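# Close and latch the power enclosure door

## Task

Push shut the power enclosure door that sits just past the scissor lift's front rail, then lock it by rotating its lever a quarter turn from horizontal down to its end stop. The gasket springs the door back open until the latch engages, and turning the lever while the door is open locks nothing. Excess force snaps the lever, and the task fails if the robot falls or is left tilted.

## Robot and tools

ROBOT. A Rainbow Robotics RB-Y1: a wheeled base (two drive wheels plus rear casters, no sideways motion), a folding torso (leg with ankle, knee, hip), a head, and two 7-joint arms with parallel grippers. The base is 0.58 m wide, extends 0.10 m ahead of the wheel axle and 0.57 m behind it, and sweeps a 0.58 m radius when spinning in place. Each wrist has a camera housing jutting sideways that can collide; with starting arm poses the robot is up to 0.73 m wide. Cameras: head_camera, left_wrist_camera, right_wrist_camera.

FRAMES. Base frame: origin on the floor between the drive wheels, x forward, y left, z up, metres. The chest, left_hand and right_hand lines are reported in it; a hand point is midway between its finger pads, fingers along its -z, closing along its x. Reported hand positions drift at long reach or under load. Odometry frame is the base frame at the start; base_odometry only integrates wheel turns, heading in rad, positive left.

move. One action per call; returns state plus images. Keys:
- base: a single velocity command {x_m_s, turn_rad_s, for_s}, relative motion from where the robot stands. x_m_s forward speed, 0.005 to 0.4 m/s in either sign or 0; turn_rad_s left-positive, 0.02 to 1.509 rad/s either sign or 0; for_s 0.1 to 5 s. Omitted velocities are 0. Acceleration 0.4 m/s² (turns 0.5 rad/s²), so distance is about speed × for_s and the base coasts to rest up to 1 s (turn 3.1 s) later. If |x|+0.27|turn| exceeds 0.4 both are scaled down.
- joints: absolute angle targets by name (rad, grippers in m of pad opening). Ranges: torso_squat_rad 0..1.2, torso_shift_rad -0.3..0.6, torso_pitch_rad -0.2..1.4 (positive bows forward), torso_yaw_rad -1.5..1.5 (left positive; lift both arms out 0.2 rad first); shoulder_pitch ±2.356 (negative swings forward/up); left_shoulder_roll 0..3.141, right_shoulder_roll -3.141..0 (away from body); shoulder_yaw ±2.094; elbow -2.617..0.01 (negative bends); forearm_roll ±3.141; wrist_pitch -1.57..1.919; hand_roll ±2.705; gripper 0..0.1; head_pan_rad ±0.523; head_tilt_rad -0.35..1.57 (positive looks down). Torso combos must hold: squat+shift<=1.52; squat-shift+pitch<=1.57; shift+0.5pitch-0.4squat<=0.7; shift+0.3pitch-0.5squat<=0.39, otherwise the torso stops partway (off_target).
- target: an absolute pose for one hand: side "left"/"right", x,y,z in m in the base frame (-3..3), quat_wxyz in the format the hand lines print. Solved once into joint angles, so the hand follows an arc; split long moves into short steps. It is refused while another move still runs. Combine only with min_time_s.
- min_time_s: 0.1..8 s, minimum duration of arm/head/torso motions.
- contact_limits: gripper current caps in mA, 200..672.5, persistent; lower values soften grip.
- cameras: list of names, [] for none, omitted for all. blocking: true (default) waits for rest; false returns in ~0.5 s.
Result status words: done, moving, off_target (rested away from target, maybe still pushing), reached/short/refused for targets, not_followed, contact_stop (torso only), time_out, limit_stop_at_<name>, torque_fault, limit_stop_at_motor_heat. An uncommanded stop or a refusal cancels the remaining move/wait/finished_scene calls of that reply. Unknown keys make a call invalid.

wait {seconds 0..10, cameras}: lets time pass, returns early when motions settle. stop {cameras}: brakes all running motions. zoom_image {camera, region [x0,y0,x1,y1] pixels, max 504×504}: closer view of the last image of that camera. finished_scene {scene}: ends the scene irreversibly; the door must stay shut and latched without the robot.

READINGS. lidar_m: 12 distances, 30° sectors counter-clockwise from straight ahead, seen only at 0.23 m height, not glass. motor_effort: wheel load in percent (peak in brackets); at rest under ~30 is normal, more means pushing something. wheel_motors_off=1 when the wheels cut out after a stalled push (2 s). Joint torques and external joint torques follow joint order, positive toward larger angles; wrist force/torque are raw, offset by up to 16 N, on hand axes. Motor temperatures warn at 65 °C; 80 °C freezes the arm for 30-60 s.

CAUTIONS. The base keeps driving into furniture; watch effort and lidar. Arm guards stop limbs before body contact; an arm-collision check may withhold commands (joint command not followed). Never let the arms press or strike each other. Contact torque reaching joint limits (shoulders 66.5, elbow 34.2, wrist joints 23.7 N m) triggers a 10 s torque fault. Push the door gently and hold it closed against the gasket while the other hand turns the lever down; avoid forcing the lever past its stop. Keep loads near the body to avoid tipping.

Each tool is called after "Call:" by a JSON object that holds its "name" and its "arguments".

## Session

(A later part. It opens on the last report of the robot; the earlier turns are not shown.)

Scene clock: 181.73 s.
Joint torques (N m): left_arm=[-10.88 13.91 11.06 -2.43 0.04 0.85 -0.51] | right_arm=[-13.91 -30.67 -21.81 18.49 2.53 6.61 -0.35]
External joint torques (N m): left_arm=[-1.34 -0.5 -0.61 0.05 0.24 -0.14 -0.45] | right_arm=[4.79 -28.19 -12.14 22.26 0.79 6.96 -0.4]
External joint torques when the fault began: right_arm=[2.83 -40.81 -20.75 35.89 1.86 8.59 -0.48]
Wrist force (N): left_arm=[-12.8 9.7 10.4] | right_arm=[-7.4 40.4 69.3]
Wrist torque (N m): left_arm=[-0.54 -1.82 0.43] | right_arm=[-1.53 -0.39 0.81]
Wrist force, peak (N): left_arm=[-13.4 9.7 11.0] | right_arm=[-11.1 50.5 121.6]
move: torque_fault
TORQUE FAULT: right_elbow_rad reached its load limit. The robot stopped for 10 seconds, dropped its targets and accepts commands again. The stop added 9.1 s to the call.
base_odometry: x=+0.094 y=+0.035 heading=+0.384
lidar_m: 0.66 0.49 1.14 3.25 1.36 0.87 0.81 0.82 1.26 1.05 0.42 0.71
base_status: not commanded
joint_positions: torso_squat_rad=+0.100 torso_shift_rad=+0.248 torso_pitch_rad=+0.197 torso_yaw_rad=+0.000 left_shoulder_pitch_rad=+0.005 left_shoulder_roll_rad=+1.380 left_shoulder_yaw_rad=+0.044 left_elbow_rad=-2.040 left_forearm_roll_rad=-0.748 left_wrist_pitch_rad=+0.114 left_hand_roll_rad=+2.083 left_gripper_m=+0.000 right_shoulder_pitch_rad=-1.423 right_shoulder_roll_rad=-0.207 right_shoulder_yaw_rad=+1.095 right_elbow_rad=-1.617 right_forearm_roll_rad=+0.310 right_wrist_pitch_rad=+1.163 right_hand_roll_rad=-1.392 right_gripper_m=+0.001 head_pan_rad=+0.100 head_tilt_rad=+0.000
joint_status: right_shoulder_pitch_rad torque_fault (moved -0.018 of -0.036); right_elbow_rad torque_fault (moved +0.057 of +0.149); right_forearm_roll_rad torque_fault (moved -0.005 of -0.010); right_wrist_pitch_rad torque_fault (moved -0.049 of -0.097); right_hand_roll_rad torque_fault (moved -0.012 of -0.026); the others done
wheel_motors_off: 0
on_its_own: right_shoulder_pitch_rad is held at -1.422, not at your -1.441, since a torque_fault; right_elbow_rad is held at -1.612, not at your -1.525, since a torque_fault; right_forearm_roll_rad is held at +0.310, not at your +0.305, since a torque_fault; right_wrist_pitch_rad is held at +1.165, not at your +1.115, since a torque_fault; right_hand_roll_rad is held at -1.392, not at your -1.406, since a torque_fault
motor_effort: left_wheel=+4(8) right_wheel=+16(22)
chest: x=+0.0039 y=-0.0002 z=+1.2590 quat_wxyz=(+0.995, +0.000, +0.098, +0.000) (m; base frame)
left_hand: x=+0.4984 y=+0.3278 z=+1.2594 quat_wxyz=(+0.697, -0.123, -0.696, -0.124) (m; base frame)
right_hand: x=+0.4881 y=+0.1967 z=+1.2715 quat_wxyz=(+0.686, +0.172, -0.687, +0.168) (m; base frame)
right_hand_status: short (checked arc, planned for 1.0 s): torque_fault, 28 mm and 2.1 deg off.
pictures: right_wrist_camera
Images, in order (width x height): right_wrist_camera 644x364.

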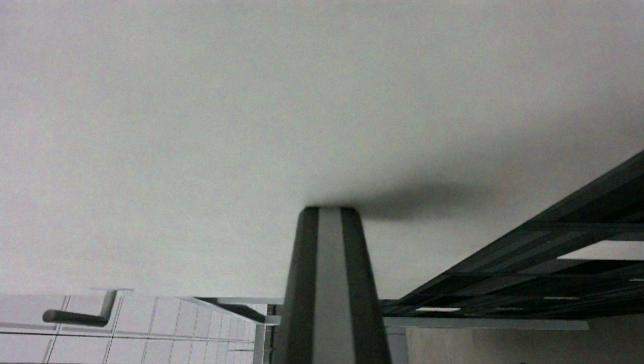

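Call:
{"name": "move", "arguments": {"target": {"side":"left","x":0.42,"y":0.37,"z":1.28,"quat_wxyz":[0.6963,-0.1231,-0.6963,-0.1231]}, "min_time_s": 1, "cameras": []}}

Call:
{"name": "move", "arguments": {"target": {"side":"left","x":0.40,"y":0.38,"z":1.48,"quat_wxyz":[0.6963,-0.1231,-0.6963,-0.1231]}, "min_time_s": 2, "cameras": ["head_camera","left_wrist_camera"]}}

Scene clock: 186.57 s.
Joint torques (N m): left_arm=[-3.17 9.83 10.85 -2.9 0.11 0.96 0] | right_arm=[-13.9 -30.69 -21.71 17.87 2.7 6.51 -0.37]
External joint torques (N m): left_arm=[0.99 -1.52 0.09 -0.23 -0.1 -0.07 0.06] | right_arm=[4.81 -28.2 -12.04 21.64 0.96 6.85 -0.42]
Wrist force (N): left_arm=[-13.0 9.6 10.5] | right_arm=[-8.4 40.0 67.4]
Wrist torque (N m): left_arm=[-0.51 -1.85 0.46] | right_arm=[-1.55 -0.35 0.81]
Wrist force, peak (N): left_arm=[-13.1 10.1 10.8] | right_arm=[-6.9 41.5 71.3]
move: done
base_odometry: x=+0.094 y=+0.035 heading=+0.384
lidar_m: 0.66 0.49 1.13 3.26 1.36 0.87 0.81 0.82 1.26 1.04 0.42 0.71
base_status: not commanded
joint_positions: torso_squat_rad=+0.100 torso_shift_rad=+0.248 torso_pitch_rad=+0.197 torso_yaw_rad=+0.000 left_shoulder_pitch_rad=+0.486 left_shoulder_roll_rad=+1.188 left_shoulder_yaw_rad=+0.582 left_elbow_rad=-2.190 left_forearm_roll_rad=-0.777 left_wrist_pitch_rad=-0.131 left_hand_roll_rad=+2.109 left_gripper_m=+0.000 right_shoulder_pitch_rad=-1.423 right_shoulder_roll_rad=-0.208 right_shoulder_yaw_rad=+1.095 right_elbow_rad=-1.617 right_forearm_roll_rad=+0.310 right_wrist_pitch_rad=+1.163 right_hand_roll_rad=-1.392 right_gripper_m=+0.001 head_pan_rad=+0.100 head_tilt_rad=+0.000
joint_status: all done
wheel_motors_off: 0
on_its_own: right_shoulder_pitch_rad is held at -1.422, not at your -1.441, since a torque_fault; right_elbow_rad is held at -1.612, not at your -1.525, since a torque_fault; right_forearm_roll_rad is held at +0.310, not at your +0.305, since a torque_fault; right_wrist_pitch_rad is held at +1.165, not at your +1.115, since a torque_fault; right_hand_roll_rad is held at -1.392, not at your -1.406, since a torque_fault
motor_effort: left_wheel=+4(5) right_wheel=+15(18)
chest: x=+0.0039 y=-0.0002 z=+1.2590 quat_wxyz=(+0.995, +0.000, +0.098, +0.000) (m; base frame)
left_hand: x=+0.4201 y=+0.3700 z=+1.2801 quat_wxyz=(+0.696, -0.122, -0.696, -0.123) (m; base frame)
left_hand_status: reached (checked arc, planned for 1.0 s): 0 mm and 0.1 deg off.
right_hand: x=+0.4881 y=+0.1967 z=+1.2715 quat_wxyz=(+0.686, +0.172, -0.687, +0.168) (m; base frame)
pictures: none
No camera images: "cameras" was empty.

Scene clock: 188.90 s.
Joint torques (N m): left_arm=[-1.48 4.66 10.64 3.43 0.37 1.49 -0.06] | right_arm=[-13.95 -30.71 -21.55 17.94 2.59 6.45 -0.31]
External joint torques (N m): left_arm=[1.87 0.34 0.25 0.08 0.14 -0.29 -0.01] | right_arm=[4.76 -28.22 -11.88 21.71 0.86 6.79 -0.36]
Wrist force (N): left_arm=[-12.7 9.3 10.3] | right_arm=[-8.4 39.9 67.6]
Wrist torque (N m): left_arm=[-0.47 -1.78 0.45] | right_arm=[-1.51 -0.37 0.82]
Wrist force, peak (N): left_arm=[-13.1 9.7 10.8] | right_arm=[-8.0 41.1 68.7]
move: done
base_odometry: x=+0.094 y=+0.035 heading=+0.384
lidar_m: 0.66 0.49 1.13 3.26 1.36 0.87 0.80 0.82 1.26 1.05 0.42 0.71
base_status: not commanded
joint_positions: torso_squat_rad=+0.100 torso_shift_rad=+0.249 torso_pitch_rad=+0.197 torso_yaw_rad=+0.000 left_shoulder_pitch_rad=+1.023 left_shoulder_roll_rad=+1.434 left_shoulder_yaw_rad=+1.557 left_elbow_rad=-2.075 left_forearm_roll_rad=-0.707 left_wrist_pitch_rad=-0.332 left_hand_roll_rad=+2.659 left_gripper_m=+0.000 right_shoulder_pitch_rad=-1.423 right_shoulder_roll_rad=-0.208 right_shoulder_yaw_rad=+1.095 right_elbow_rad=-1.617 right_forearm_roll_rad=+0.310 right_wrist_pitch_rad=+1.163 right_hand_roll_rad=-1.392 right_gripper_m=+0.001 head_pan_rad=+0.100 head_tilt_rad=+0.000
joint_status: all done
wheel_motors_off: 0
on_its_own: right_shoulder_pitch_rad is held at -1.422, not at your -1.441, since a torque_fault; right_elbow_rad is held at -1.612, not at your -1.525, since a torque_fault; right_forearm_roll_rad is held at +0.310, not at your +0.305, since a torque_fault; right_wrist_pitch_rad is held at +1.165, not at your +1.115, since a torque_fault; right_hand_roll_rad is held at -1.392, not at your -1.406, since a torque_fault
motor_effort: left_wheel=+5(5) right_wheel=+15(17)
chest: x=+0.0039 y=-0.0002 z=+1.2590 quat_wxyz=(+0.995, +0.000, +0.098, +0.000) (m; base frame)
left_hand: x=+0.4002 y=+0.3794 z=+1.4801 quat_wxyz=(+0.693, -0.127, -0.698, -0.127) (m; base frame)
left_hand_status: reached (checked arc, planned for 2.0 s): 1 mm and 0.7 deg off.
right_hand: x=+0.4881 y=+0.1967 z=+1.2715 quat_wxyz=(+0.686, +0.172, -0.687, +0.168) (m; base frame)
pictures: head_camera, left_wrist_camera
Images, in order (width x height): head_camera 896x504, left_wrist_camera 644x364.

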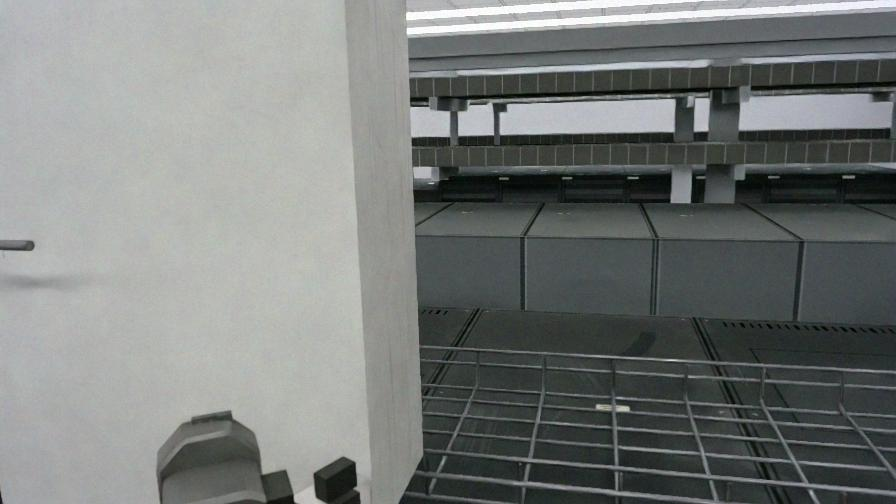

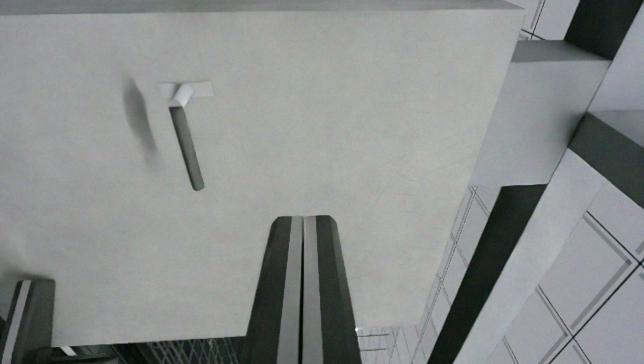

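Call:
{"name": "move", "arguments": {"target": {"side":"left","x":0.46,"y":0.36,"z":1.468,"quat_wxyz":[0.6992,-0.1057,-0.6992,-0.1057]}, "min_time_s": 1.5, "cameras": ["left_wrist_camera"]}}

Call:
{"name": "move", "arguments": {"target": {"side":"left","x":0.482,"y":0.352,"z":1.465,"quat_wxyz":[0.6992,-0.1057,-0.6992,-0.1057]}, "min_time_s": 1, "cameras": ["head_camera","left_wrist_camera"]}}

Scene clock: 204.93 s.
Joint torques (N m): left_arm=[-4.54 -2.11 11.57 4.33 -0.12 1.57 0.16] | right_arm=[-14.11 -31.01 -21.93 18.14 2.7 6.48 -0.24]
External joint torques (N m): left_arm=[2.18 1.11 0.73 -0.02 -0.1 -0.26 0.22] | right_arm=[4.6 -28.52 -12.26 21.91 0.97 6.82 -0.29]
Wrist force (N): left_arm=[-12.9 9.4 10.3] | right_arm=[-7.7 40.6 68.4]
Wrist torque (N m): left_arm=[-0.51 -1.85 0.43] | right_arm=[-1.54 -0.38 0.80]
Wrist force, peak (N): left_arm=[-13.2 9.4 11.0] | right_arm=[-7.5 40.8 69.6]
move: done
base_odometry: x=+0.094 y=+0.035 heading=+0.384
lidar_m: 0.65 0.49 1.14 3.26 1.36 0.87 0.81 0.81 1.26 1.04 0.42 0.71
base_status: not commanded
joint_positions: torso_squat_rad=+0.100 torso_shift_rad=+0.249 torso_pitch_rad=+0.197 torso_yaw_rad=+0.000 left_shoulder_pitch_rad=+1.414 left_shoulder_roll_rad=+1.632 left_shoulder_yaw_rad=+1.777 left_elbow_rad=-2.038 left_forearm_roll_rad=-0.714 left_wrist_pitch_rad=-0.061 left_hand_roll_rad=+2.705 left_gripper_m=+0.000 right_shoulder_pitch_rad=-1.423 right_shoulder_roll_rad=-0.208 right_shoulder_yaw_rad=+1.095 right_elbow_rad=-1.617 right_forearm_roll_rad=+0.310 right_wrist_pitch_rad=+1.163 right_hand_roll_rad=-1.392 right_gripper_m=+0.001 head_pan_rad=+0.100 head_tilt_rad=+0.000
joint_status: all done
wheel_motors_off: 0
on_its_own: right_shoulder_pitch_rad is held at -1.422, not at your -1.441, since a torque_fault; right_elbow_rad is held at -1.612, not at your -1.525, since a torque_fault; right_forearm_roll_rad is held at +0.310, not at your +0.305, since a torque_fault; right_wrist_pitch_rad is held at +1.165, not at your +1.115, since a torque_fault; right_hand_roll_rad is held at -1.392, not at your -1.406, since a torque_fault
motor_effort: left_wheel=+4(4) right_wheel=+17(17)
chest: x=+0.0039 y=-0.0002 z=+1.2590 quat_wxyz=(+0.995, +0.000, +0.098, +0.000) (m; base frame)
left_hand: x=+0.4601 y=+0.3597 z=+1.4680 quat_wxyz=(+0.696, -0.111, -0.701, -0.111) (m; base frame)
left_hand_status: reached (checked arc, planned for 1.5 s): 0 mm and 1.0 deg off.
right_hand: x=+0.4881 y=+0.1967 z=+1.2715 quat_wxyz=(+0.686, +0.172, -0.687, +0.168) (m; base frame)
pictures: left_wrist_camera
Images, in order (width x height): left_wrist_camera 644x364.

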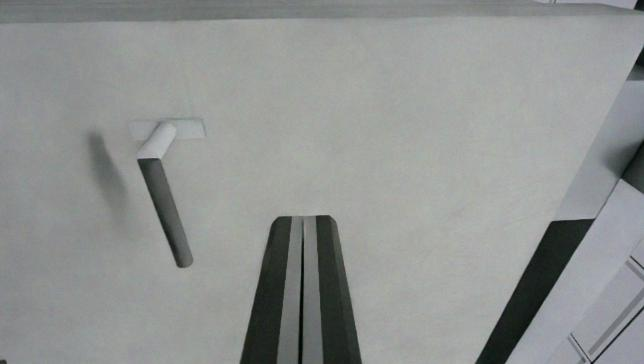

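Scene clock: 206.27 s.
Joint torques (N m): left_arm=[-6.2 -5.2 11.71 4.62 0.07 1.7 0.04] | right_arm=[-14.02 -31.2 -21.61 18.45 2.62 6.45 -0.34]
External joint torques (N m): left_arm=[1.91 1.78 0.78 0.02 0.15 -0.13 0.1] | right_arm=[4.69 -28.71 -11.93 22.22 0.89 6.79 -0.4]
Wrist force (N): left_arm=[-13.0 9.6 10.2] | right_arm=[-7.6 40.0 68.4]
Wrist torque (N m): left_arm=[-0.54 -1.81 0.46] | right_arm=[-1.50 -0.38 0.80]
Wrist force, peak (N): left_arm=[-13.3 9.8 10.7] | right_arm=[-6.9 40.4 70.5]
move: done
base_odometry: x=+0.094 y=+0.035 heading=+0.384
lidar_m: 0.66 0.49 1.14 3.26 1.36 0.87 0.81 0.81 1.26 1.04 0.42 0.71
base_status: not commanded
joint_positions: torso_squat_rad=+0.100 torso_shift_rad=+0.249 torso_pitch_rad=+0.197 torso_yaw_rad=+0.000 left_shoulder_pitch_rad=+1.639 left_shoulder_roll_rad=+1.702 left_shoulder_yaw_rad=+1.964 left_elbow_rad=-1.997 left_forearm_roll_rad=-0.697 left_wrist_pitch_rad=-0.001 left_hand_roll_rad=+2.705 left_gripper_m=+0.000 right_shoulder_pitch_rad=-1.423 right_shoulder_roll_rad=-0.208 right_shoulder_yaw_rad=+1.095 right_elbow_rad=-1.617 right_forearm_roll_rad=+0.310 right_wrist_pitch_rad=+1.163 right_hand_roll_rad=-1.392 right_gripper_m=+0.001 head_pan_rad=+0.100 head_tilt_rad=+0.000
joint_status: all done
wheel_motors_off: 0
on_its_own: right_shoulder_pitch_rad is held at -1.422, not at your -1.441, since a torque_fault; right_elbow_rad is held at -1.612, not at your -1.525, since a torque_fault; right_forearm_roll_rad is held at +0.310, not at your +0.305, since a torque_fault; right_wrist_pitch_rad is held at +1.165, not at your +1.115, since a torque_fault; right_hand_roll_rad is held at -1.392, not at your -1.406, since a torque_fault
motor_effort: left_wheel=+4(5) right_wheel=+15(17)
chest: x=+0.0039 y=-0.0002 z=+1.2590 quat_wxyz=(+0.995, +0.000, +0.098, +0.000) (m; base frame)
left_hand: x=+0.4820 y=+0.3519 z=+1.4651 quat_wxyz=(+0.697, -0.110, -0.700, -0.110) (m; base frame)
left_hand_status: reached (checked arc, planned for 1.0 s): 0 mm and 0.7 deg off.
right_hand: x=+0.4881 y=+0.1967 z=+1.2715 quat_wxyz=(+0.686, +0.172, -0.687, +0.168) (m; base frame)
pictures: head_camera, left_wrist_camera
Images, in order (width x height): head_camera 896x504, left_wrist_camera 644x364.

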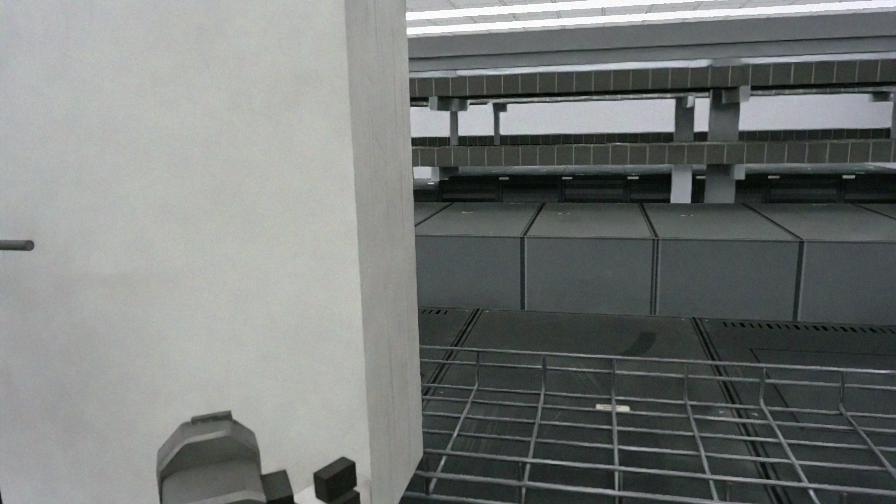

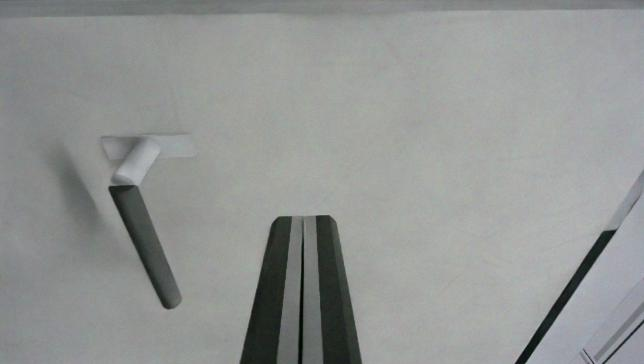

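Call:
{"name": "move", "arguments": {"target": {"side":"left","x":0.482,"y":0.351,"z":1.437,"quat_wxyz":[0.6992,-0.1057,-0.6992,-0.1057]}, "min_time_s": 1, "cameras": ["left_wrist_camera"]}}

Call:
{"name": "move", "arguments": {"target": {"side":"left","x":0.482,"y":0.350,"z":1.428,"quat_wxyz":[0.6992,-0.1057,-0.6992,-0.1057]}, "min_time_s": 1, "cameras": ["left_wrist_camera"]}}

Scene clock: 212.23 s.
Joint torques (N m): left_arm=[-10.05 -5.48 10.04 3.47 -0.34 1.67 -0.61] | right_arm=[-14.1 -30.86 -21.87 18.27 2.7 6.48 -0.2]
External joint torques (N m): left_arm=[-1.93 1.22 -0.9 -0.85 -0.18 -0.15 -0.55] | right_arm=[4.61 -28.37 -12.2 22.03 0.97 6.83 -0.25]
Wrist force (N): left_arm=[-13.1 9.6 10.3] | right_arm=[-7.8 40.4 68.9]
Wrist torque (N m): left_arm=[-0.55 -1.87 0.44] | right_arm=[-1.52 -0.40 0.82]
Wrist force, peak (N): left_arm=[-13.6 10.4 10.5] | right_arm=[-7.7 40.2 69.7]
move: done
base_odometry: x=+0.094 y=+0.035 heading=+0.384
lidar_m: 0.66 0.49 1.14 3.26 1.36 0.87 0.81 0.81 1.26 1.05 0.42 0.71
base_status: not commanded
joint_positions: torso_squat_rad=+0.100 torso_shift_rad=+0.249 torso_pitch_rad=+0.197 torso_yaw_rad=+0.000 left_shoulder_pitch_rad=+1.620 left_shoulder_roll_rad=+1.702 left_shoulder_yaw_rad=+1.866 left_elbow_rad=-2.055 left_forearm_roll_rad=-0.728 left_wrist_pitch_rad=+0.087 left_hand_roll_rad=+2.699 left_gripper_m=+0.000 right_shoulder_pitch_rad=-1.423 right_shoulder_roll_rad=-0.208 right_shoulder_yaw_rad=+1.095 right_elbow_rad=-1.617 right_forearm_roll_rad=+0.310 right_wrist_pitch_rad=+1.163 right_hand_roll_rad=-1.392 right_gripper_m=+0.001 head_pan_rad=+0.100 head_tilt_rad=+0.000
joint_status: all done
wheel_motors_off: 0
on_its_own: right_shoulder_pitch_rad is held at -1.422, not at your -1.441, since a torque_fault; right_elbow_rad is held at -1.612, not at your -1.525, since a torque_fault; right_forearm_roll_rad is held at +0.310, not at your +0.305, since a torque_fault; right_wrist_pitch_rad is held at +1.165, not at your +1.115, since a torque_fault; right_hand_roll_rad is held at -1.392, not at your -1.406, since a torque_fault
motor_effort: left_wheel=+4(5) right_wheel=+16(17)
chest: x=+0.0039 y=-0.0002 z=+1.2590 quat_wxyz=(+0.995, +0.000, +0.098, +0.000) (m; base frame)
left_hand: x=+0.4820 y=+0.3510 z=+1.4370 quat_wxyz=(+0.700, -0.104, -0.699, -0.105) (m; base frame)
left_hand_status: reached (checked arc, planned for 1.0 s): 0 mm and 0.2 deg off.
right_hand: x=+0.4881 y=+0.1967 z=+1.2715 quat_wxyz=(+0.686, +0.172, -0.687, +0.168) (m; base frame)
pictures: left_wrist_camera
Images, in order (width x height): left_wrist_camera 644x364.

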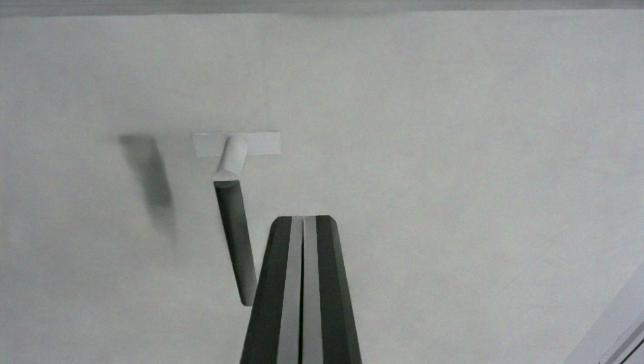

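Scene clock: 213.57 s.
Joint torques (N m): left_arm=[-10.08 -4.24 10.31 3.18 -0.32 1.75 0.07] | right_arm=[-14.18 -30.85 -21.33 18.43 2.7 6.44 -0.31]
External joint torques (N m): left_arm=[-1.95 2.23 -0.64 -1.01 -0.14 -0.07 0.13] | right_arm=[4.52 -28.36 -11.66 22.2 0.96 6.79 -0.36]
Wrist force (N): left_arm=[-13.3 10.1 10.1] | right_arm=[-7.4 40.1 68.9]
Wrist torque (N m): left_arm=[-0.58 -1.90 0.45] | right_arm=[-1.51 -0.35 0.84]
Wrist force, peak (N): left_arm=[-13.1 10.0 10.8] | right_arm=[-7.7 40.6 69.6]
move: done
base_odometry: x=+0.094 y=+0.035 heading=+0.384
lidar_m: 0.66 0.49 1.13 3.25 1.36 0.87 0.81 0.82 1.26 1.04 0.42 0.71
base_status: not commanded
joint_positions: torso_squat_rad=+0.100 torso_shift_rad=+0.249 torso_pitch_rad=+0.197 torso_yaw_rad=+0.000 left_shoulder_pitch_rad=+1.603 left_shoulder_roll_rad=+1.704 left_shoulder_yaw_rad=+1.825 left_elbow_rad=-2.071 left_forearm_roll_rad=-0.748 left_wrist_pitch_rad=+0.113 left_hand_roll_rad=+2.704 left_gripper_m=+0.000 right_shoulder_pitch_rad=-1.423 right_shoulder_roll_rad=-0.208 right_shoulder_yaw_rad=+1.095 right_elbow_rad=-1.617 right_forearm_roll_rad=+0.310 right_wrist_pitch_rad=+1.163 right_hand_roll_rad=-1.392 right_gripper_m=+0.001 head_pan_rad=+0.100 head_tilt_rad=+0.000
joint_status: all done
wheel_motors_off: 0
on_its_own: right_shoulder_pitch_rad is held at -1.422, not at your -1.441, since a torque_fault; right_elbow_rad is held at -1.612, not at your -1.525, since a torque_fault; right_forearm_roll_rad is held at +0.310, not at your +0.305, since a torque_fault; right_wrist_pitch_rad is held at +1.165, not at your +1.115, since a torque_fault; right_hand_roll_rad is held at -1.392, not at your -1.406, since a torque_fault
motor_effort: left_wheel=+4(5) right_wheel=+13(18)
chest: x=+0.0039 y=-0.0002 z=+1.2590 quat_wxyz=(+0.995, +0.000, +0.098, +0.000) (m; base frame)
left_hand: x=+0.4819 y=+0.3500 z=+1.4282 quat_wxyz=(+0.700, -0.104, -0.698, -0.104) (m; base frame)
left_hand_status: reached (checked arc, planned for 1.0 s): 0 mm and 0.3 deg off.
right_hand: x=+0.4881 y=+0.1967 z=+1.2715 quat_wxyz=(+0.686, +0.172, -0.687, +0.168) (m; base frame)
pictures: left_wrist_camera
Images, in order (width x height): left_wrist_camera 644x364.

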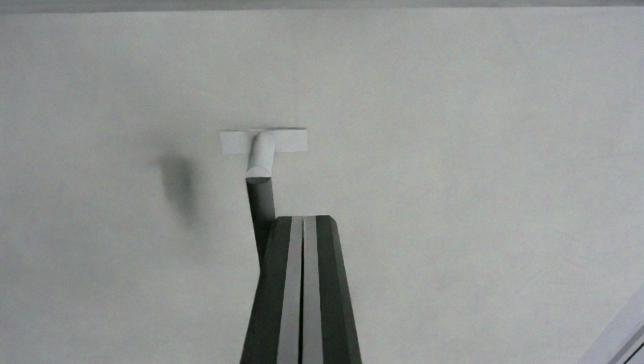

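Call:
{"name": "move", "arguments": {"target": {"side":"left","x":0.483,"y":0.349,"z":1.417,"quat_wxyz":[0.6992,-0.1057,-0.6992,-0.1057]}, "min_time_s": 1, "cameras": ["left_wrist_camera"]}}

Scene clock: 217.53 s.
Joint torques (N m): left_arm=[-10.42 -1.48 10.88 2.36 -0.46 1.57 0.05] | right_arm=[-13.76 -29.62 -21.68 16.67 2.85 6.2 -0.2]
External joint torques (N m): left_arm=[-2.21 4.74 -0.07 -1.65 -0.26 -0.26 0.11] | right_arm=[4.95 -27.12 -12.01 20.43 1.12 6.54 -0.25]
Wrist force (N): left_arm=[-13.3 11.9 19.3] | right_arm=[-7.9 38.7 64.1]
Wrist torque (N m): left_arm=[-0.45 -1.82 0.43] | right_arm=[-1.54 -0.36 0.82]
Wrist force, peak (N): left_arm=[-8.8 6.3 24.8] | right_arm=[-7.5 40.5 69.4]
move: done
base_odometry: x=+0.094 y=+0.035 heading=+0.384
lidar_m: 0.66 0.49 1.13 3.25 1.36 0.87 0.81 0.82 1.26 1.05 0.42 0.71
base_status: not commanded
joint_positions: torso_squat_rad=+0.100 torso_shift_rad=+0.248 torso_pitch_rad=+0.197 torso_yaw_rad=+0.001 left_shoulder_pitch_rad=+1.585 left_shoulder_roll_rad=+1.712 left_shoulder_yaw_rad=+1.776 left_elbow_rad=-2.086 left_forearm_roll_rad=-0.769 left_wrist_pitch_rad=+0.145 left_hand_roll_rad=+2.705 left_gripper_m=+0.000 right_shoulder_pitch_rad=-1.423 right_shoulder_roll_rad=-0.208 right_shoulder_yaw_rad=+1.095 right_elbow_rad=-1.617 right_forearm_roll_rad=+0.310 right_wrist_pitch_rad=+1.163 right_hand_roll_rad=-1.392 right_gripper_m=+0.001 head_pan_rad=+0.100 head_tilt_rad=+0.000
joint_status: all done
wheel_motors_off: 0
on_its_own: right_shoulder_pitch_rad is held at -1.422, not at your -1.441, since a torque_fault; right_elbow_rad is held at -1.612, not at your -1.525, since a torque_fault; right_forearm_roll_rad is held at +0.310, not at your +0.305, since a torque_fault; right_wrist_pitch_rad is held at +1.165, not at your +1.115, since a torque_fault; right_hand_roll_rad is held at -1.392, not at your -1.406, since a torque_fault
motor_effort: left_wheel=+5(5) right_wheel=+13(16)
chest: x=+0.0039 y=-0.0002 z=+1.2590 quat_wxyz=(+0.995, +0.000, +0.098, +0.000) (m; base frame)
left_hand: x=+0.4826 y=+0.3495 z=+1.4173 quat_wxyz=(+0.701, -0.103, -0.698, -0.103) (m; base frame)
left_hand_status: reached (checked arc, planned for 1.0 s): 1 mm and 0.5 deg off.
right_hand: x=+0.4883 y=+0.1966 z=+1.2715 quat_wxyz=(+0.686, +0.171, -0.687, +0.168) (m; base frame)
pictures: left_wrist_camera
Images, in order (width x height): left_wrist_camera 644x364.

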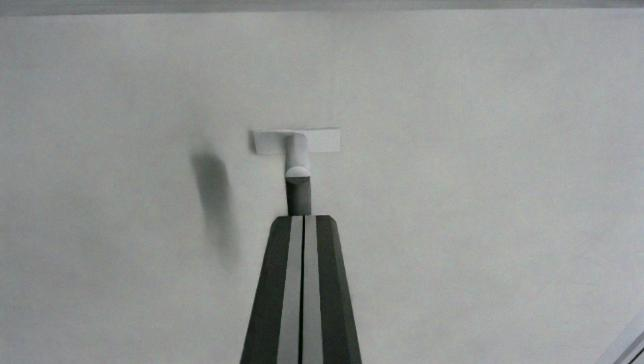

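Call:
{"name": "move", "arguments": {"target": {"side":"left","x":0.475,"y":0.352,"z":1.45,"quat_wxyz":[0.6992,-0.1057,-0.6992,-0.1057]}, "min_time_s": 1, "cameras": []}}

Call:
{"name": "move", "arguments": {"target": {"side":"left","x":0.495,"y":0.346,"z":1.45,"quat_wxyz":[0.6992,-0.1057,-0.6992,-0.1057]}, "min_time_s": 1, "cameras": ["left_wrist_camera"]}}

Call:
{"name": "move", "arguments": {"target": {"side":"left","x":0.495,"y":0.346,"z":1.428,"quat_wxyz":[0.6992,-0.1057,-0.6992,-0.1057]}, "min_time_s": 1, "cameras": ["left_wrist_camera"]}}

Scene clock: 225.13 s.
Joint torques (N m): left_arm=[-9.36 -6.54 11.45 4.47 0.08 1.48 -0.68] | right_arm=[-14.33 -30.01 -21.51 17.96 2.9 6.49 -0.21]
External joint torques (N m): left_arm=[-1.69 -0.5 0.59 0.02 0.19 -0.34 -0.62] | right_arm=[4.38 -27.52 -11.84 21.73 1.17 6.83 -0.26]
Wrist force (N): left_arm=[-13.1 9.5 10.4] | right_arm=[-8.3 40.6 68.5]
Wrist torque (N m): left_arm=[-0.56 -1.85 0.45] | right_arm=[-1.55 -0.40 0.81]
Wrist force, peak (N): left_arm=[-18.6 6.3 17.9] | right_arm=[-7.8 40.8 70.4]
move: done
base_odometry: x=+0.094 y=+0.035 heading=+0.384
lidar_m: 0.65 0.49 1.13 3.26 1.36 0.87 0.80 0.82 1.26 1.04 0.42 0.71
base_status: not commanded
joint_positions: torso_squat_rad=+0.100 torso_shift_rad=+0.248 torso_pitch_rad=+0.197 torso_yaw_rad=+0.000 left_shoulder_pitch_rad=+1.584 left_shoulder_roll_rad=+1.677 left_shoulder_yaw_rad=+1.871 left_elbow_rad=-2.052 left_forearm_roll_rad=-0.713 left_wrist_pitch_rad=+0.042 left_hand_roll_rad=+2.702 left_gripper_m=+0.000 right_shoulder_pitch_rad=-1.423 right_shoulder_roll_rad=-0.208 right_shoulder_yaw_rad=+1.095 right_elbow_rad=-1.617 right_forearm_roll_rad=+0.310 right_wrist_pitch_rad=+1.163 right_hand_roll_rad=-1.392 right_gripper_m=+0.001 head_pan_rad=+0.100 head_tilt_rad=+0.000
joint_status: all done
wheel_motors_off: 0
on_its_own: right_shoulder_pitch_rad is held at -1.422, not at your -1.441, since a torque_fault; right_elbow_rad is held at -1.612, not at your -1.525, since a torque_fault; right_forearm_roll_rad is held at +0.310, not at your +0.305, since a torque_fault; right_wrist_pitch_rad is held at +1.165, not at your +1.115, since a torque_fault; right_hand_roll_rad is held at -1.392, not at your -1.406, since a torque_fault
motor_effort: left_wheel=+5(5) right_wheel=+15(17)
chest: x=+0.0039 y=-0.0002 z=+1.2590 quat_wxyz=(+0.995, +0.000, +0.098, +0.000) (m; base frame)
left_hand: x=+0.4751 y=+0.3519 z=+1.4497 quat_wxyz=(+0.699, -0.107, -0.699, -0.107) (m; base frame)
left_hand_status: reached (checked arc, planned for 1.0 s): 0 mm and 0.2 deg off.
right_hand: x=+0.4882 y=+0.1967 z=+1.2715 quat_wxyz=(+0.686, +0.171, -0.687, +0.168) (m; base frame)
pictures: none
No camera images: "cameras" was empty.

Scene clock: 226.47 s.
Joint torques (N m): left_arm=[-6.81 -5.98 11.81 4.57 0 1.64 -0.64] | right_arm=[-13.57 -29.84 -21.49 18.24 2.95 6.46 -0.15]
External joint torques (N m): left_arm=[2.18 1.97 0.72 0.17 0.13 -0.14 -0.59] | right_arm=[5.14 -27.34 -11.82 22 1.21 6.8 -0.2]
Wrist force (N): left_arm=[-13.3 9.3 10.7] | right_arm=[-7.4 40.8 68.6]
Wrist torque (N m): left_arm=[-0.49 -1.88 0.44] | right_arm=[-1.54 -0.34 0.82]
Wrist force, peak (N): left_arm=[-13.5 9.9 10.4] | right_arm=[-7.6 40.8 70.1]
move: done
base_odometry: x=+0.094 y=+0.035 heading=+0.384
lidar_m: 0.66 0.49 1.14 3.26 1.36 0.87 0.81 0.82 1.25 1.05 0.42 0.71
base_status: not commanded
joint_positions: torso_squat_rad=+0.100 torso_shift_rad=+0.248 torso_pitch_rad=+0.197 torso_yaw_rad=+0.000 left_shoulder_pitch_rad=+1.690 left_shoulder_roll_rad=+1.751 left_shoulder_yaw_rad=+1.973 left_elbow_rad=-1.992 left_forearm_roll_rad=-0.681 left_wrist_pitch_rad=+0.055 left_hand_roll_rad=+2.664 left_gripper_m=+0.000 right_shoulder_pitch_rad=-1.423 right_shoulder_roll_rad=-0.208 right_shoulder_yaw_rad=+1.095 right_elbow_rad=-1.617 right_forearm_roll_rad=+0.310 right_wrist_pitch_rad=+1.163 right_hand_roll_rad=-1.392 right_gripper_m=+0.001 head_pan_rad=+0.100 head_tilt_rad=+0.000
joint_status: all done
wheel_motors_off: 0
on_its_own: right_shoulder_pitch_rad is held at -1.422, not at your -1.441, since a torque_fault; right_elbow_rad is held at -1.612, not at your -1.525, since a torque_fault; right_forearm_roll_rad is held at +0.310, not at your +0.305, since a torque_fault; right_wrist_pitch_rad is held at +1.165, not at your +1.115, since a torque_fault; right_hand_roll_rad is held at -1.392, not at your -1.406, since a torque_fault
motor_effort: left_wheel=+4(5) right_wheel=+15(16)
chest: x=+0.0039 y=-0.0002 z=+1.2590 quat_wxyz=(+0.995, +0.000, +0.098, +0.000) (m; base frame)
left_hand: x=+0.4949 y=+0.3461 z=+1.4501 quat_wxyz=(+0.696, -0.110, -0.701, -0.110) (m; base frame)
left_hand_status: reached (checked arc, planned for 1.0 s): 0 mm and 0.8 deg off.
right_hand: x=+0.4882 y=+0.1967 z=+1.2715 quat_wxyz=(+0.686, +0.171, -0.687, +0.168) (m; base frame)
pictures: left_wrist_camera
Images, in order (width x height): left_wrist_camera 644x364.

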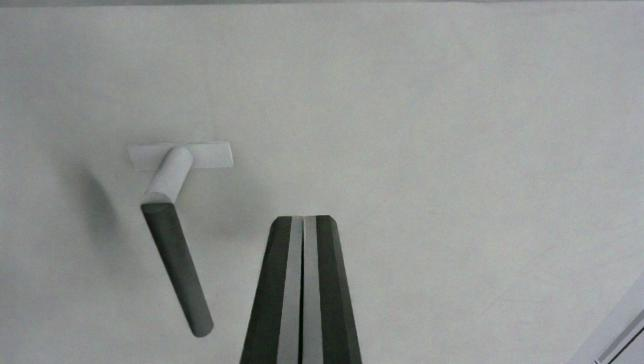

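Scene clock: 227.80 s.
Joint torques (N m): left_arm=[-6.4 -8.35 9.81 3.19 -0.25 1.6 -0.63] | right_arm=[-13.56 -29.82 -21.47 18.49 2.86 6.42 -0.16]
External joint torques (N m): left_arm=[2.57 -0.23 -1.24 -1.05 -0.06 -0.18 -0.58] | right_arm=[5.15 -27.33 -11.8 22.25 1.12 6.77 -0.21]
Wrist force (N): left_arm=[-12.6 9.6 10.6] | right_arm=[-7.7 40.6 68.7]
Wrist torque (N m): left_arm=[-0.57 -1.87 0.44] | right_arm=[-1.55 -0.32 0.82]
Wrist force, peak (N): left_arm=[-13.7 9.6 10.7] | right_arm=[-7.3 40.9 69.2]
move: done
base_odometry: x=+0.094 y=+0.035 heading=+0.384
lidar_m: 0.65 0.49 1.14 3.26 1.36 0.87 0.80 0.81 1.26 1.05 0.42 0.71
base_status: not commanded
joint_positions: torso_squat_rad=+0.100 torso_shift_rad=+0.248 torso_pitch_rad=+0.197 torso_yaw_rad=+0.000 left_shoulder_pitch_rad=+1.705 left_shoulder_roll_rad=+1.750 left_shoulder_yaw_rad=+1.928 left_elbow_rad=-2.034 left_forearm_roll_rad=-0.695 left_wrist_pitch_rad=+0.119 left_hand_roll_rad=+2.657 left_gripper_m=+0.000 right_shoulder_pitch_rad=-1.423 right_shoulder_roll_rad=-0.208 right_shoulder_yaw_rad=+1.095 right_elbow_rad=-1.617 right_forearm_roll_rad=+0.310 right_wrist_pitch_rad=+1.163 right_hand_roll_rad=-1.392 right_gripper_m=+0.001 head_pan_rad=+0.100 head_tilt_rad=+0.000
joint_status: all done
wheel_motors_off: 0
on_its_own: right_shoulder_pitch_rad is held at -1.422, not at your -1.441, since a torque_fault; right_elbow_rad is held at -1.612, not at your -1.525, since a torque_fault; right_forearm_roll_rad is held at +0.310, not at your +0.305, since a torque_fault; right_wrist_pitch_rad is held at +1.165, not at your +1.115, since a torque_fault; right_hand_roll_rad is held at -1.392, not at your -1.406, since a torque_fault
motor_effort: left_wheel=+5(5) right_wheel=+14(17)
chest: x=+0.0039 y=-0.0002 z=+1.2590 quat_wxyz=(+0.995, +0.000, +0.098, +0.000) (m; base frame)
left_hand: x=+0.4945 y=+0.3457 z=+1.4289 quat_wxyz=(+0.701, -0.105, -0.698, -0.105) (m; base frame)
left_hand_status: reached (checked arc, planned for 1.0 s): 1 mm and 0.2 deg off.
right_hand: x=+0.4882 y=+0.1967 z=+1.2715 quat_wxyz=(+0.686, +0.171, -0.687, +0.168) (m; base frame)
pictures: left_wrist_camera
Images, in order (width x height): left_wrist_camera 644x364.

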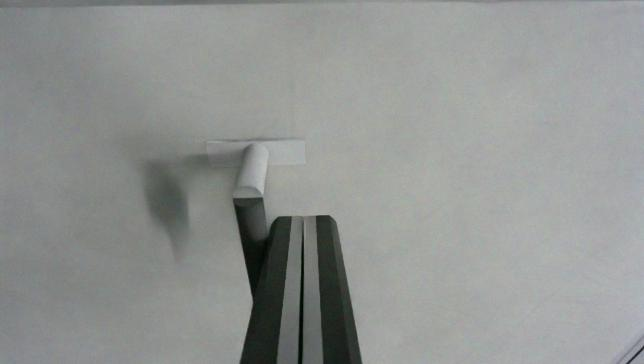

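Call:
{"name": "move", "arguments": {"target": {"side":"left","x":0.496,"y":0.345,"z":1.418,"quat_wxyz":[0.6992,-0.1057,-0.6992,-0.1057]}, "min_time_s": 1, "cameras": ["left_wrist_camera"]}}

Scene clock: 231.67 s.
Joint torques (N m): left_arm=[3.02 -0.16 -4.44 0.94 0.48 -3.51 0.36] | right_arm=[-14.23 -29.95 -21.78 14.73 3.94 7.42 -0.31]
External joint torques (N m): left_arm=[12.09 7.83 -15.5 -3.17 0.7 -5.3 0.42] | right_arm=[4.48 -27.45 -12.11 18.5 2.2 7.77 -0.36]
Wrist force (N): left_arm=[14.5 4.7 20.3] | right_arm=[-11.7 43.1 46.3]
Wrist torque (N m): left_arm=[-0.54 -2.32 0.21] | right_arm=[-1.29 -0.12 0.79]
Wrist force, peak (N): left_arm=[14.8 5.0 20.3] | right_arm=[-7.6 40.9 68.9]
move: done
base_odometry: x=+0.094 y=+0.035 heading=+0.384
lidar_m: 0.66 0.49 1.14 3.26 1.36 0.87 0.81 0.82 1.26 1.05 0.42 0.71
base_status: not commanded
joint_positions: torso_squat_rad=+0.100 torso_shift_rad=+0.248 torso_pitch_rad=+0.197 torso_yaw_rad=+0.001 left_shoulder_pitch_rad=+1.693 left_shoulder_roll_rad=+1.758 left_shoulder_yaw_rad=+1.893 left_elbow_rad=-2.047 left_forearm_roll_rad=-0.722 left_wrist_pitch_rad=+0.156 left_hand_roll_rad=+2.665 left_gripper_m=+0.000 right_shoulder_pitch_rad=-1.423 right_shoulder_roll_rad=-0.208 right_shoulder_yaw_rad=+1.095 right_elbow_rad=-1.616 right_forearm_roll_rad=+0.309 right_wrist_pitch_rad=+1.163 right_hand_roll_rad=-1.392 right_gripper_m=+0.001 head_pan_rad=+0.100 head_tilt_rad=+0.000
joint_status: all done
wheel_motors_off: 0
on_its_own: right_shoulder_pitch_rad is held at -1.422, not at your -1.441, since a torque_fault; right_elbow_rad is held at -1.612, not at your -1.525, since a torque_fault; right_forearm_roll_rad is held at +0.310, not at your +0.305, since a torque_fault; right_wrist_pitch_rad is held at +1.165, not at your +1.115, since a torque_fault; right_hand_roll_rad is held at -1.392, not at your -1.406, since a torque_fault
motor_effort: left_wheel=+5(5) right_wheel=+14(15)
chest: x=+0.0037 y=-0.0002 z=+1.2591 quat_wxyz=(+0.995, +0.000, +0.098, +0.000) (m; base frame)
left_hand: x=+0.4951 y=+0.3446 z=+1.4224 quat_wxyz=(+0.698, -0.103, -0.701, -0.105) (m; base frame)
left_hand_status: reached (checked arc, planned for 1.0 s): 4 mm and 0.4 deg off.
right_hand: x=+0.4882 y=+0.1966 z=+1.2716 quat_wxyz=(+0.686, +0.171, -0.687, +0.168) (m; base frame)
pictures: left_wrist_camera
Images, in order (width x height): left_wrist_camera 644x364.

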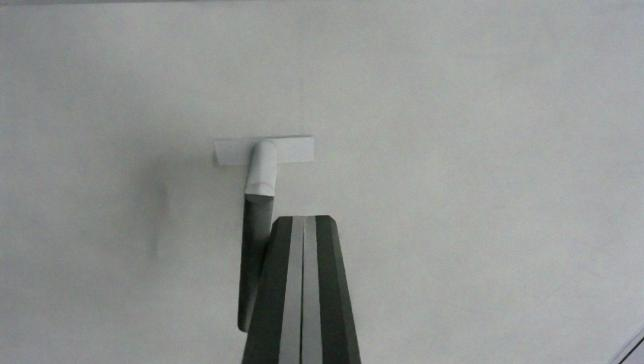

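Call:
{"name": "move", "arguments": {"target": {"side":"left","x":0.496,"y":0.344,"z":1.407,"quat_wxyz":[0.6992,-0.1057,-0.6992,-0.1057]}, "min_time_s": 1, "cameras": ["left_wrist_camera"]}}

Call:
{"name": "move", "arguments": {"target": {"side":"left","x":0.496,"y":0.347,"z":1.396,"quat_wxyz":[0.6992,-0.1057,-0.6992,-0.1057]}, "min_time_s": 1, "cameras": ["left_wrist_camera"]}}

Scene clock: 235.73 s.
Joint torques (N m): left_arm=[-0.35 -4.86 -1.04 4.75 0.47 -1.1 0.21] | right_arm=[-14.63 -30.17 -21.61 15.5 3.71 7.84 -0.34]
External joint torques (N m): left_arm=[8.8 3.01 -12.09 0.82 0.71 -2.91 0.27] | right_arm=[4.08 -27.67 -11.94 19.27 1.97 8.19 -0.39]
Wrist force (N): left_arm=[4.5 -1.2 14.0] | right_arm=[-10.2 45.4 50.0]
Wrist torque (N m): left_arm=[-0.66 -2.15 0.30] | right_arm=[-1.21 -0.22 0.84]
Wrist force, peak (N): left_arm=[14.6 5.6 21.0] | right_arm=[-10.0 45.2 50.9]
move: done
base_odometry: x=+0.094 y=+0.035 heading=+0.384
lidar_m: 0.65 0.49 1.14 3.25 1.36 0.87 0.80 0.82 1.25 1.05 0.42 0.71
base_status: not commanded
joint_positions: torso_squat_rad=+0.100 torso_shift_rad=+0.248 torso_pitch_rad=+0.197 torso_yaw_rad=+0.001 left_shoulder_pitch_rad=+1.684 left_shoulder_roll_rad=+1.766 left_shoulder_yaw_rad=+1.849 left_elbow_rad=-2.064 left_forearm_roll_rad=-0.760 left_wrist_pitch_rad=+0.190 left_hand_roll_rad=+2.686 left_gripper_m=+0.000 right_shoulder_pitch_rad=-1.423 right_shoulder_roll_rad=-0.208 right_shoulder_yaw_rad=+1.095 right_elbow_rad=-1.617 right_forearm_roll_rad=+0.309 right_wrist_pitch_rad=+1.163 right_hand_roll_rad=-1.392 right_gripper_m=+0.001 head_pan_rad=+0.100 head_tilt_rad=+0.000
joint_status: all done
wheel_motors_off: 0
on_its_own: right_shoulder_pitch_rad is held at -1.422, not at your -1.441, since a torque_fault; right_elbow_rad is held at -1.612, not at your -1.525, since a torque_fault; right_forearm_roll_rad is held at +0.310, not at your +0.305, since a torque_fault; right_wrist_pitch_rad is held at +1.165, not at your +1.115, since a torque_fault; right_hand_roll_rad is held at -1.392, not at your -1.406, since a torque_fault
motor_effort: left_wheel=+5(5) right_wheel=+13(15)
chest: x=+0.0037 y=-0.0003 z=+1.2591 quat_wxyz=(+0.995, +0.000, +0.098, +0.000) (m; base frame)
left_hand: x=+0.4955 y=+0.3428 z=+1.4099 quat_wxyz=(+0.699, -0.103, -0.700, -0.105) (m; base frame)
left_hand_status: reached (checked arc, planned for 1.0 s): 3 mm and 0.3 deg off.
right_hand: x=+0.4881 y=+0.1966 z=+1.2716 quat_wxyz=(+0.686, +0.171, -0.687, +0.168) (m; base frame)
pictures: left_wrist_camera
Images, in order (width x height): left_wrist_camera 644x364.

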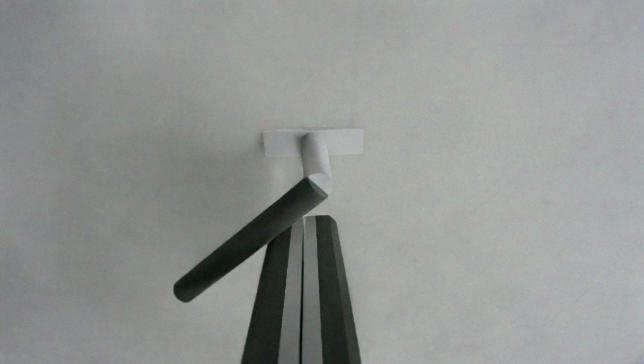

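Scene clock: 237.07 s.
Joint torques (N m): left_arm=[-6.19 -7.09 5.01 6.38 0.28 1.13 0.13] | right_arm=[-14.76 -30.43 -21.82 16.92 3.57 7.96 -0.17]
External joint torques (N m): left_arm=[2.98 0.51 -6.04 2.63 0.54 -0.69 0.19] | right_arm=[3.95 -27.94 -12.15 20.69 1.83 8.31 -0.22]
Wrist force (N): left_arm=[-6.4 0.4 12.9] | right_arm=[-8.1 44.0 56.7]
Wrist torque (N m): left_arm=[-0.70 -1.99 0.43] | right_arm=[-1.29 -0.25 0.84]
Wrist force, peak (N): left_arm=[2.7 0.7 14.5] | right_arm=[-8.2 44.1 57.2]
move: done
base_odometry: x=+0.094 y=+0.035 heading=+0.384
lidar_m: 0.65 0.48 1.14 3.25 1.36 0.88 0.81 0.82 1.25 1.04 0.43 0.71
base_status: not commanded
joint_positions: torso_squat_rad=+0.100 torso_shift_rad=+0.248 torso_pitch_rad=+0.197 torso_yaw_rad=+0.001 left_shoulder_pitch_rad=+1.660 left_shoulder_roll_rad=+1.771 left_shoulder_yaw_rad=+1.789 left_elbow_rad=-2.072 left_forearm_roll_rad=-0.798 left_wrist_pitch_rad=+0.217 left_hand_roll_rad=+2.705 left_gripper_m=+0.000 right_shoulder_pitch_rad=-1.423 right_shoulder_roll_rad=-0.208 right_shoulder_yaw_rad=+1.095 right_elbow_rad=-1.617 right_forearm_roll_rad=+0.310 right_wrist_pitch_rad=+1.163 right_hand_roll_rad=-1.392 right_gripper_m=+0.001 head_pan_rad=+0.100 head_tilt_rad=+0.000
joint_status: all done
wheel_motors_off: 0
on_its_own: right_shoulder_pitch_rad is held at -1.422, not at your -1.441, since a torque_fault; right_elbow_rad is held at -1.612, not at your -1.525, since a torque_fault; right_forearm_roll_rad is held at +0.310, not at your +0.305, since a torque_fault; right_wrist_pitch_rad is held at +1.165, not at your +1.115, since a torque_fault; right_hand_roll_rad is held at -1.392, not at your -1.406, since a torque_fault
motor_effort: left_wheel=+5(5) right_wheel=+13(15)
chest: x=+0.0038 y=-0.0003 z=+1.2590 quat_wxyz=(+0.995, +0.000, +0.098, +0.000) (m; base frame)
left_hand: x=+0.4958 y=+0.3457 z=+1.3971 quat_wxyz=(+0.702, -0.100, -0.698, -0.102) (m; base frame)
left_hand_status: reached (checked arc, planned for 1.0 s): 2 mm and 0.8 deg off.
right_hand: x=+0.4881 y=+0.1967 z=+1.2716 quat_wxyz=(+0.686, +0.172, -0.687, +0.168) (m; base frame)
pictures: left_wrist_camera
Images, in order (width x height): left_wrist_camera 644x364.

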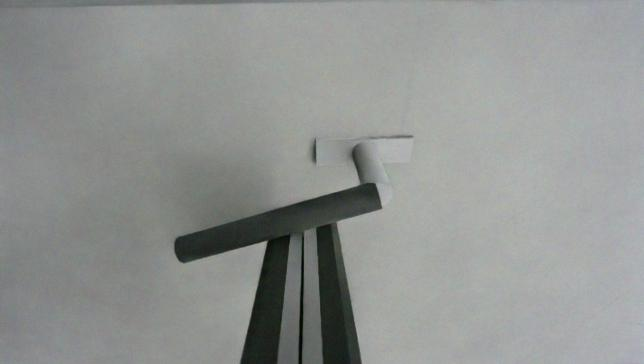

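Call:
{"name": "move", "arguments": {"target": {"side":"left","x":0.495,"y":0.357,"z":1.388,"quat_wxyz":[0.6992,-0.1057,-0.6992,-0.1057]}, "min_time_s": 1, "cameras": ["left_wrist_camera"]}}

Call:
{"name": "move", "arguments": {"target": {"side":"left","x":0.494,"y":0.367,"z":1.386,"quat_wxyz":[0.6992,-0.1057,-0.6992,-0.1057]}, "min_time_s": 1, "cameras": ["left_wrist_camera"]}}

Scene clock: 240.73 s.
Joint torques (N m): left_arm=[-5 -6.55 5.45 10.57 0.49 2.01 0.06] | right_arm=[-13.93 -30.96 -21.6 17.38 3.44 8.31 -0.08]
External joint torques (N m): left_arm=[3.99 -5.38 -5.92 7.41 0.72 0.18 0.11] | right_arm=[4.78 -28.48 -11.93 21.14 1.7 8.65 -0.13]
Wrist force (N): left_arm=[-8.1 -8.5 12.2] | right_arm=[-8.2 46.9 51.9]
Wrist torque (N m): left_arm=[-0.85 -1.96 0.49] | right_arm=[-1.22 -0.27 0.85]
Wrist force, peak (N): left_arm=[-7.2 -10.7 13.8] | right_arm=[-7.8 45.7 58.8]
move: done
base_odometry: x=+0.094 y=+0.035 heading=+0.384
lidar_m: 0.66 0.49 1.14 3.26 1.36 0.87 0.81 0.81 1.26 1.05 0.42 0.71
base_status: not commanded
joint_positions: torso_squat_rad=+0.100 torso_shift_rad=+0.248 torso_pitch_rad=+0.197 torso_yaw_rad=+0.000 left_shoulder_pitch_rad=+1.233 left_shoulder_roll_rad=+1.765 left_shoulder_yaw_rad=+1.368 left_elbow_rad=-2.054 left_forearm_roll_rad=-0.855 left_wrist_pitch_rad=+0.177 left_hand_roll_rad=+2.705 left_gripper_m=+0.000 right_shoulder_pitch_rad=-1.423 right_shoulder_roll_rad=-0.207 right_shoulder_yaw_rad=+1.095 right_elbow_rad=-1.617 right_forearm_roll_rad=+0.310 right_wrist_pitch_rad=+1.163 right_hand_roll_rad=-1.392 right_gripper_m=+0.001 head_pan_rad=+0.100 head_tilt_rad=+0.000
joint_status: all done
wheel_motors_off: 0
on_its_own: right_shoulder_pitch_rad is held at -1.422, not at your -1.441, since a torque_fault; right_elbow_rad is held at -1.612, not at your -1.525, since a torque_fault; right_forearm_roll_rad is held at +0.310, not at your +0.305, since a torque_fault; right_wrist_pitch_rad is held at +1.165, not at your +1.115, since a torque_fault; right_hand_roll_rad is held at -1.392, not at your -1.406, since a torque_fault
motor_effort: left_wheel=+5(5) right_wheel=+14(15)
chest: x=+0.0038 y=-0.0003 z=+1.2590 quat_wxyz=(+0.995, +0.000, +0.098, +0.000) (m; base frame)
left_hand: x=+0.4951 y=+0.3547 z=+1.3887 quat_wxyz=(+0.701, -0.101, -0.698, -0.103) (m; base frame)
left_hand_status: reached (checked arc, planned for 1.0 s): 2 mm and 0.6 deg off.
right_hand: x=+0.4881 y=+0.1967 z=+1.2716 quat_wxyz=(+0.686, +0.172, -0.687, +0.168) (m; base frame)
pictures: left_wrist_camera
Images, in order (width x height): left_wrist_camera 644x364.

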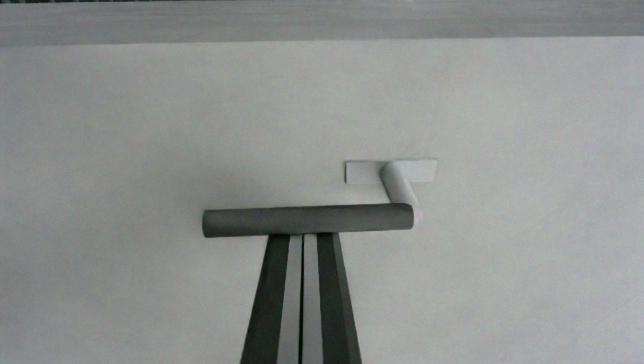

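Scene clock: 242.07 s.
Joint torques (N m): left_arm=[1.47 -16.06 -0.12 25.01 1.36 4.41 0.03] | right_arm=[-12.28 -34.78 -22.04 17.03 3.85 10.65 -0.21]
External joint torques (N m): left_arm=[10.29 -19.27 -11.69 22.23 1.55 2.58 0.08] | right_arm=[6.43 -32.33 -12.38 20.81 2.12 10.99 -0.26]
Wrist force (N): left_arm=[-5.1 -40.6 5.0] | right_arm=[-10.1 54.7 38.1]
Wrist torque (N m): left_arm=[-1.53 -2.07 0.38] | right_arm=[-0.82 -0.13 0.86]
Wrist force, peak (N): left_arm=[-3.6 -41.9 3.4] | right_arm=[-7.9 47.7 51.7]
move: done
base_odometry: x=+0.094 y=+0.035 heading=+0.384
lidar_m: 0.66 0.49 1.14 3.26 1.36 0.87 0.81 0.82 1.26 1.05 0.42 0.71
base_status: not commanded
joint_positions: torso_squat_rad=+0.100 torso_shift_rad=+0.249 torso_pitch_rad=+0.197 torso_yaw_rad=+0.000 left_shoulder_pitch_rad=+0.970 left_shoulder_roll_rad=+1.740 left_shoulder_yaw_rad=+1.130 left_elbow_rad=-2.035 left_forearm_roll_rad=-0.892 left_wrist_pitch_rad=+0.124 left_hand_roll_rad=+2.705 left_gripper_m=+0.000 right_shoulder_pitch_rad=-1.424 right_shoulder_roll_rad=-0.207 right_shoulder_yaw_rad=+1.095 right_elbow_rad=-1.617 right_forearm_roll_rad=+0.309 right_wrist_pitch_rad=+1.162 right_hand_roll_rad=-1.392 right_gripper_m=+0.001 head_pan_rad=+0.100 head_tilt_rad=+0.000
joint_status: all done
wheel_motors_off: 0
on_its_own: right_shoulder_pitch_rad is held at -1.422, not at your -1.441, since a torque_fault; right_elbow_rad is held at -1.612, not at your -1.525, since a torque_fault; right_forearm_roll_rad is held at +0.310, not at your +0.305, since a torque_fault; right_wrist_pitch_rad is held at +1.165, not at your +1.115, since a torque_fault; right_hand_roll_rad is held at -1.392, not at your -1.406, since a torque_fault
motor_effort: left_wheel=+2(5) right_wheel=+14(16)
chest: x=+0.0040 y=-0.0009 z=+1.2590 quat_wxyz=(+0.995, +0.001, +0.099, +0.000) (m; base frame)
left_hand: x=+0.4943 y=+0.3604 z=+1.3874 quat_wxyz=(+0.701, -0.103, -0.697, -0.106) (m; base frame)
left_hand_status: reached (checked arc, planned for 1.0 s): 7 mm and 0.5 deg off.
right_hand: x=+0.4879 y=+0.1965 z=+1.2716 quat_wxyz=(+0.686, +0.172, -0.687, +0.169) (m; base frame)
pictures: left_wrist_camera
Images, in order (width x height): left_wrist_camera 644x364.

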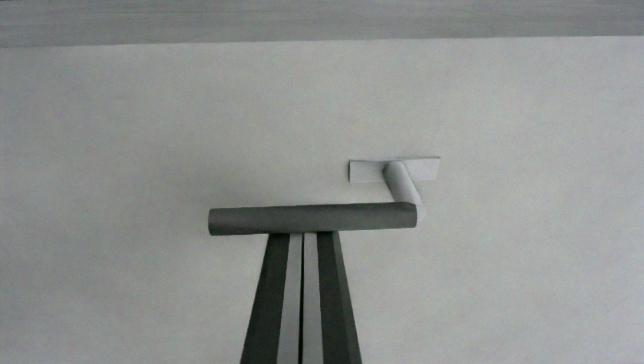

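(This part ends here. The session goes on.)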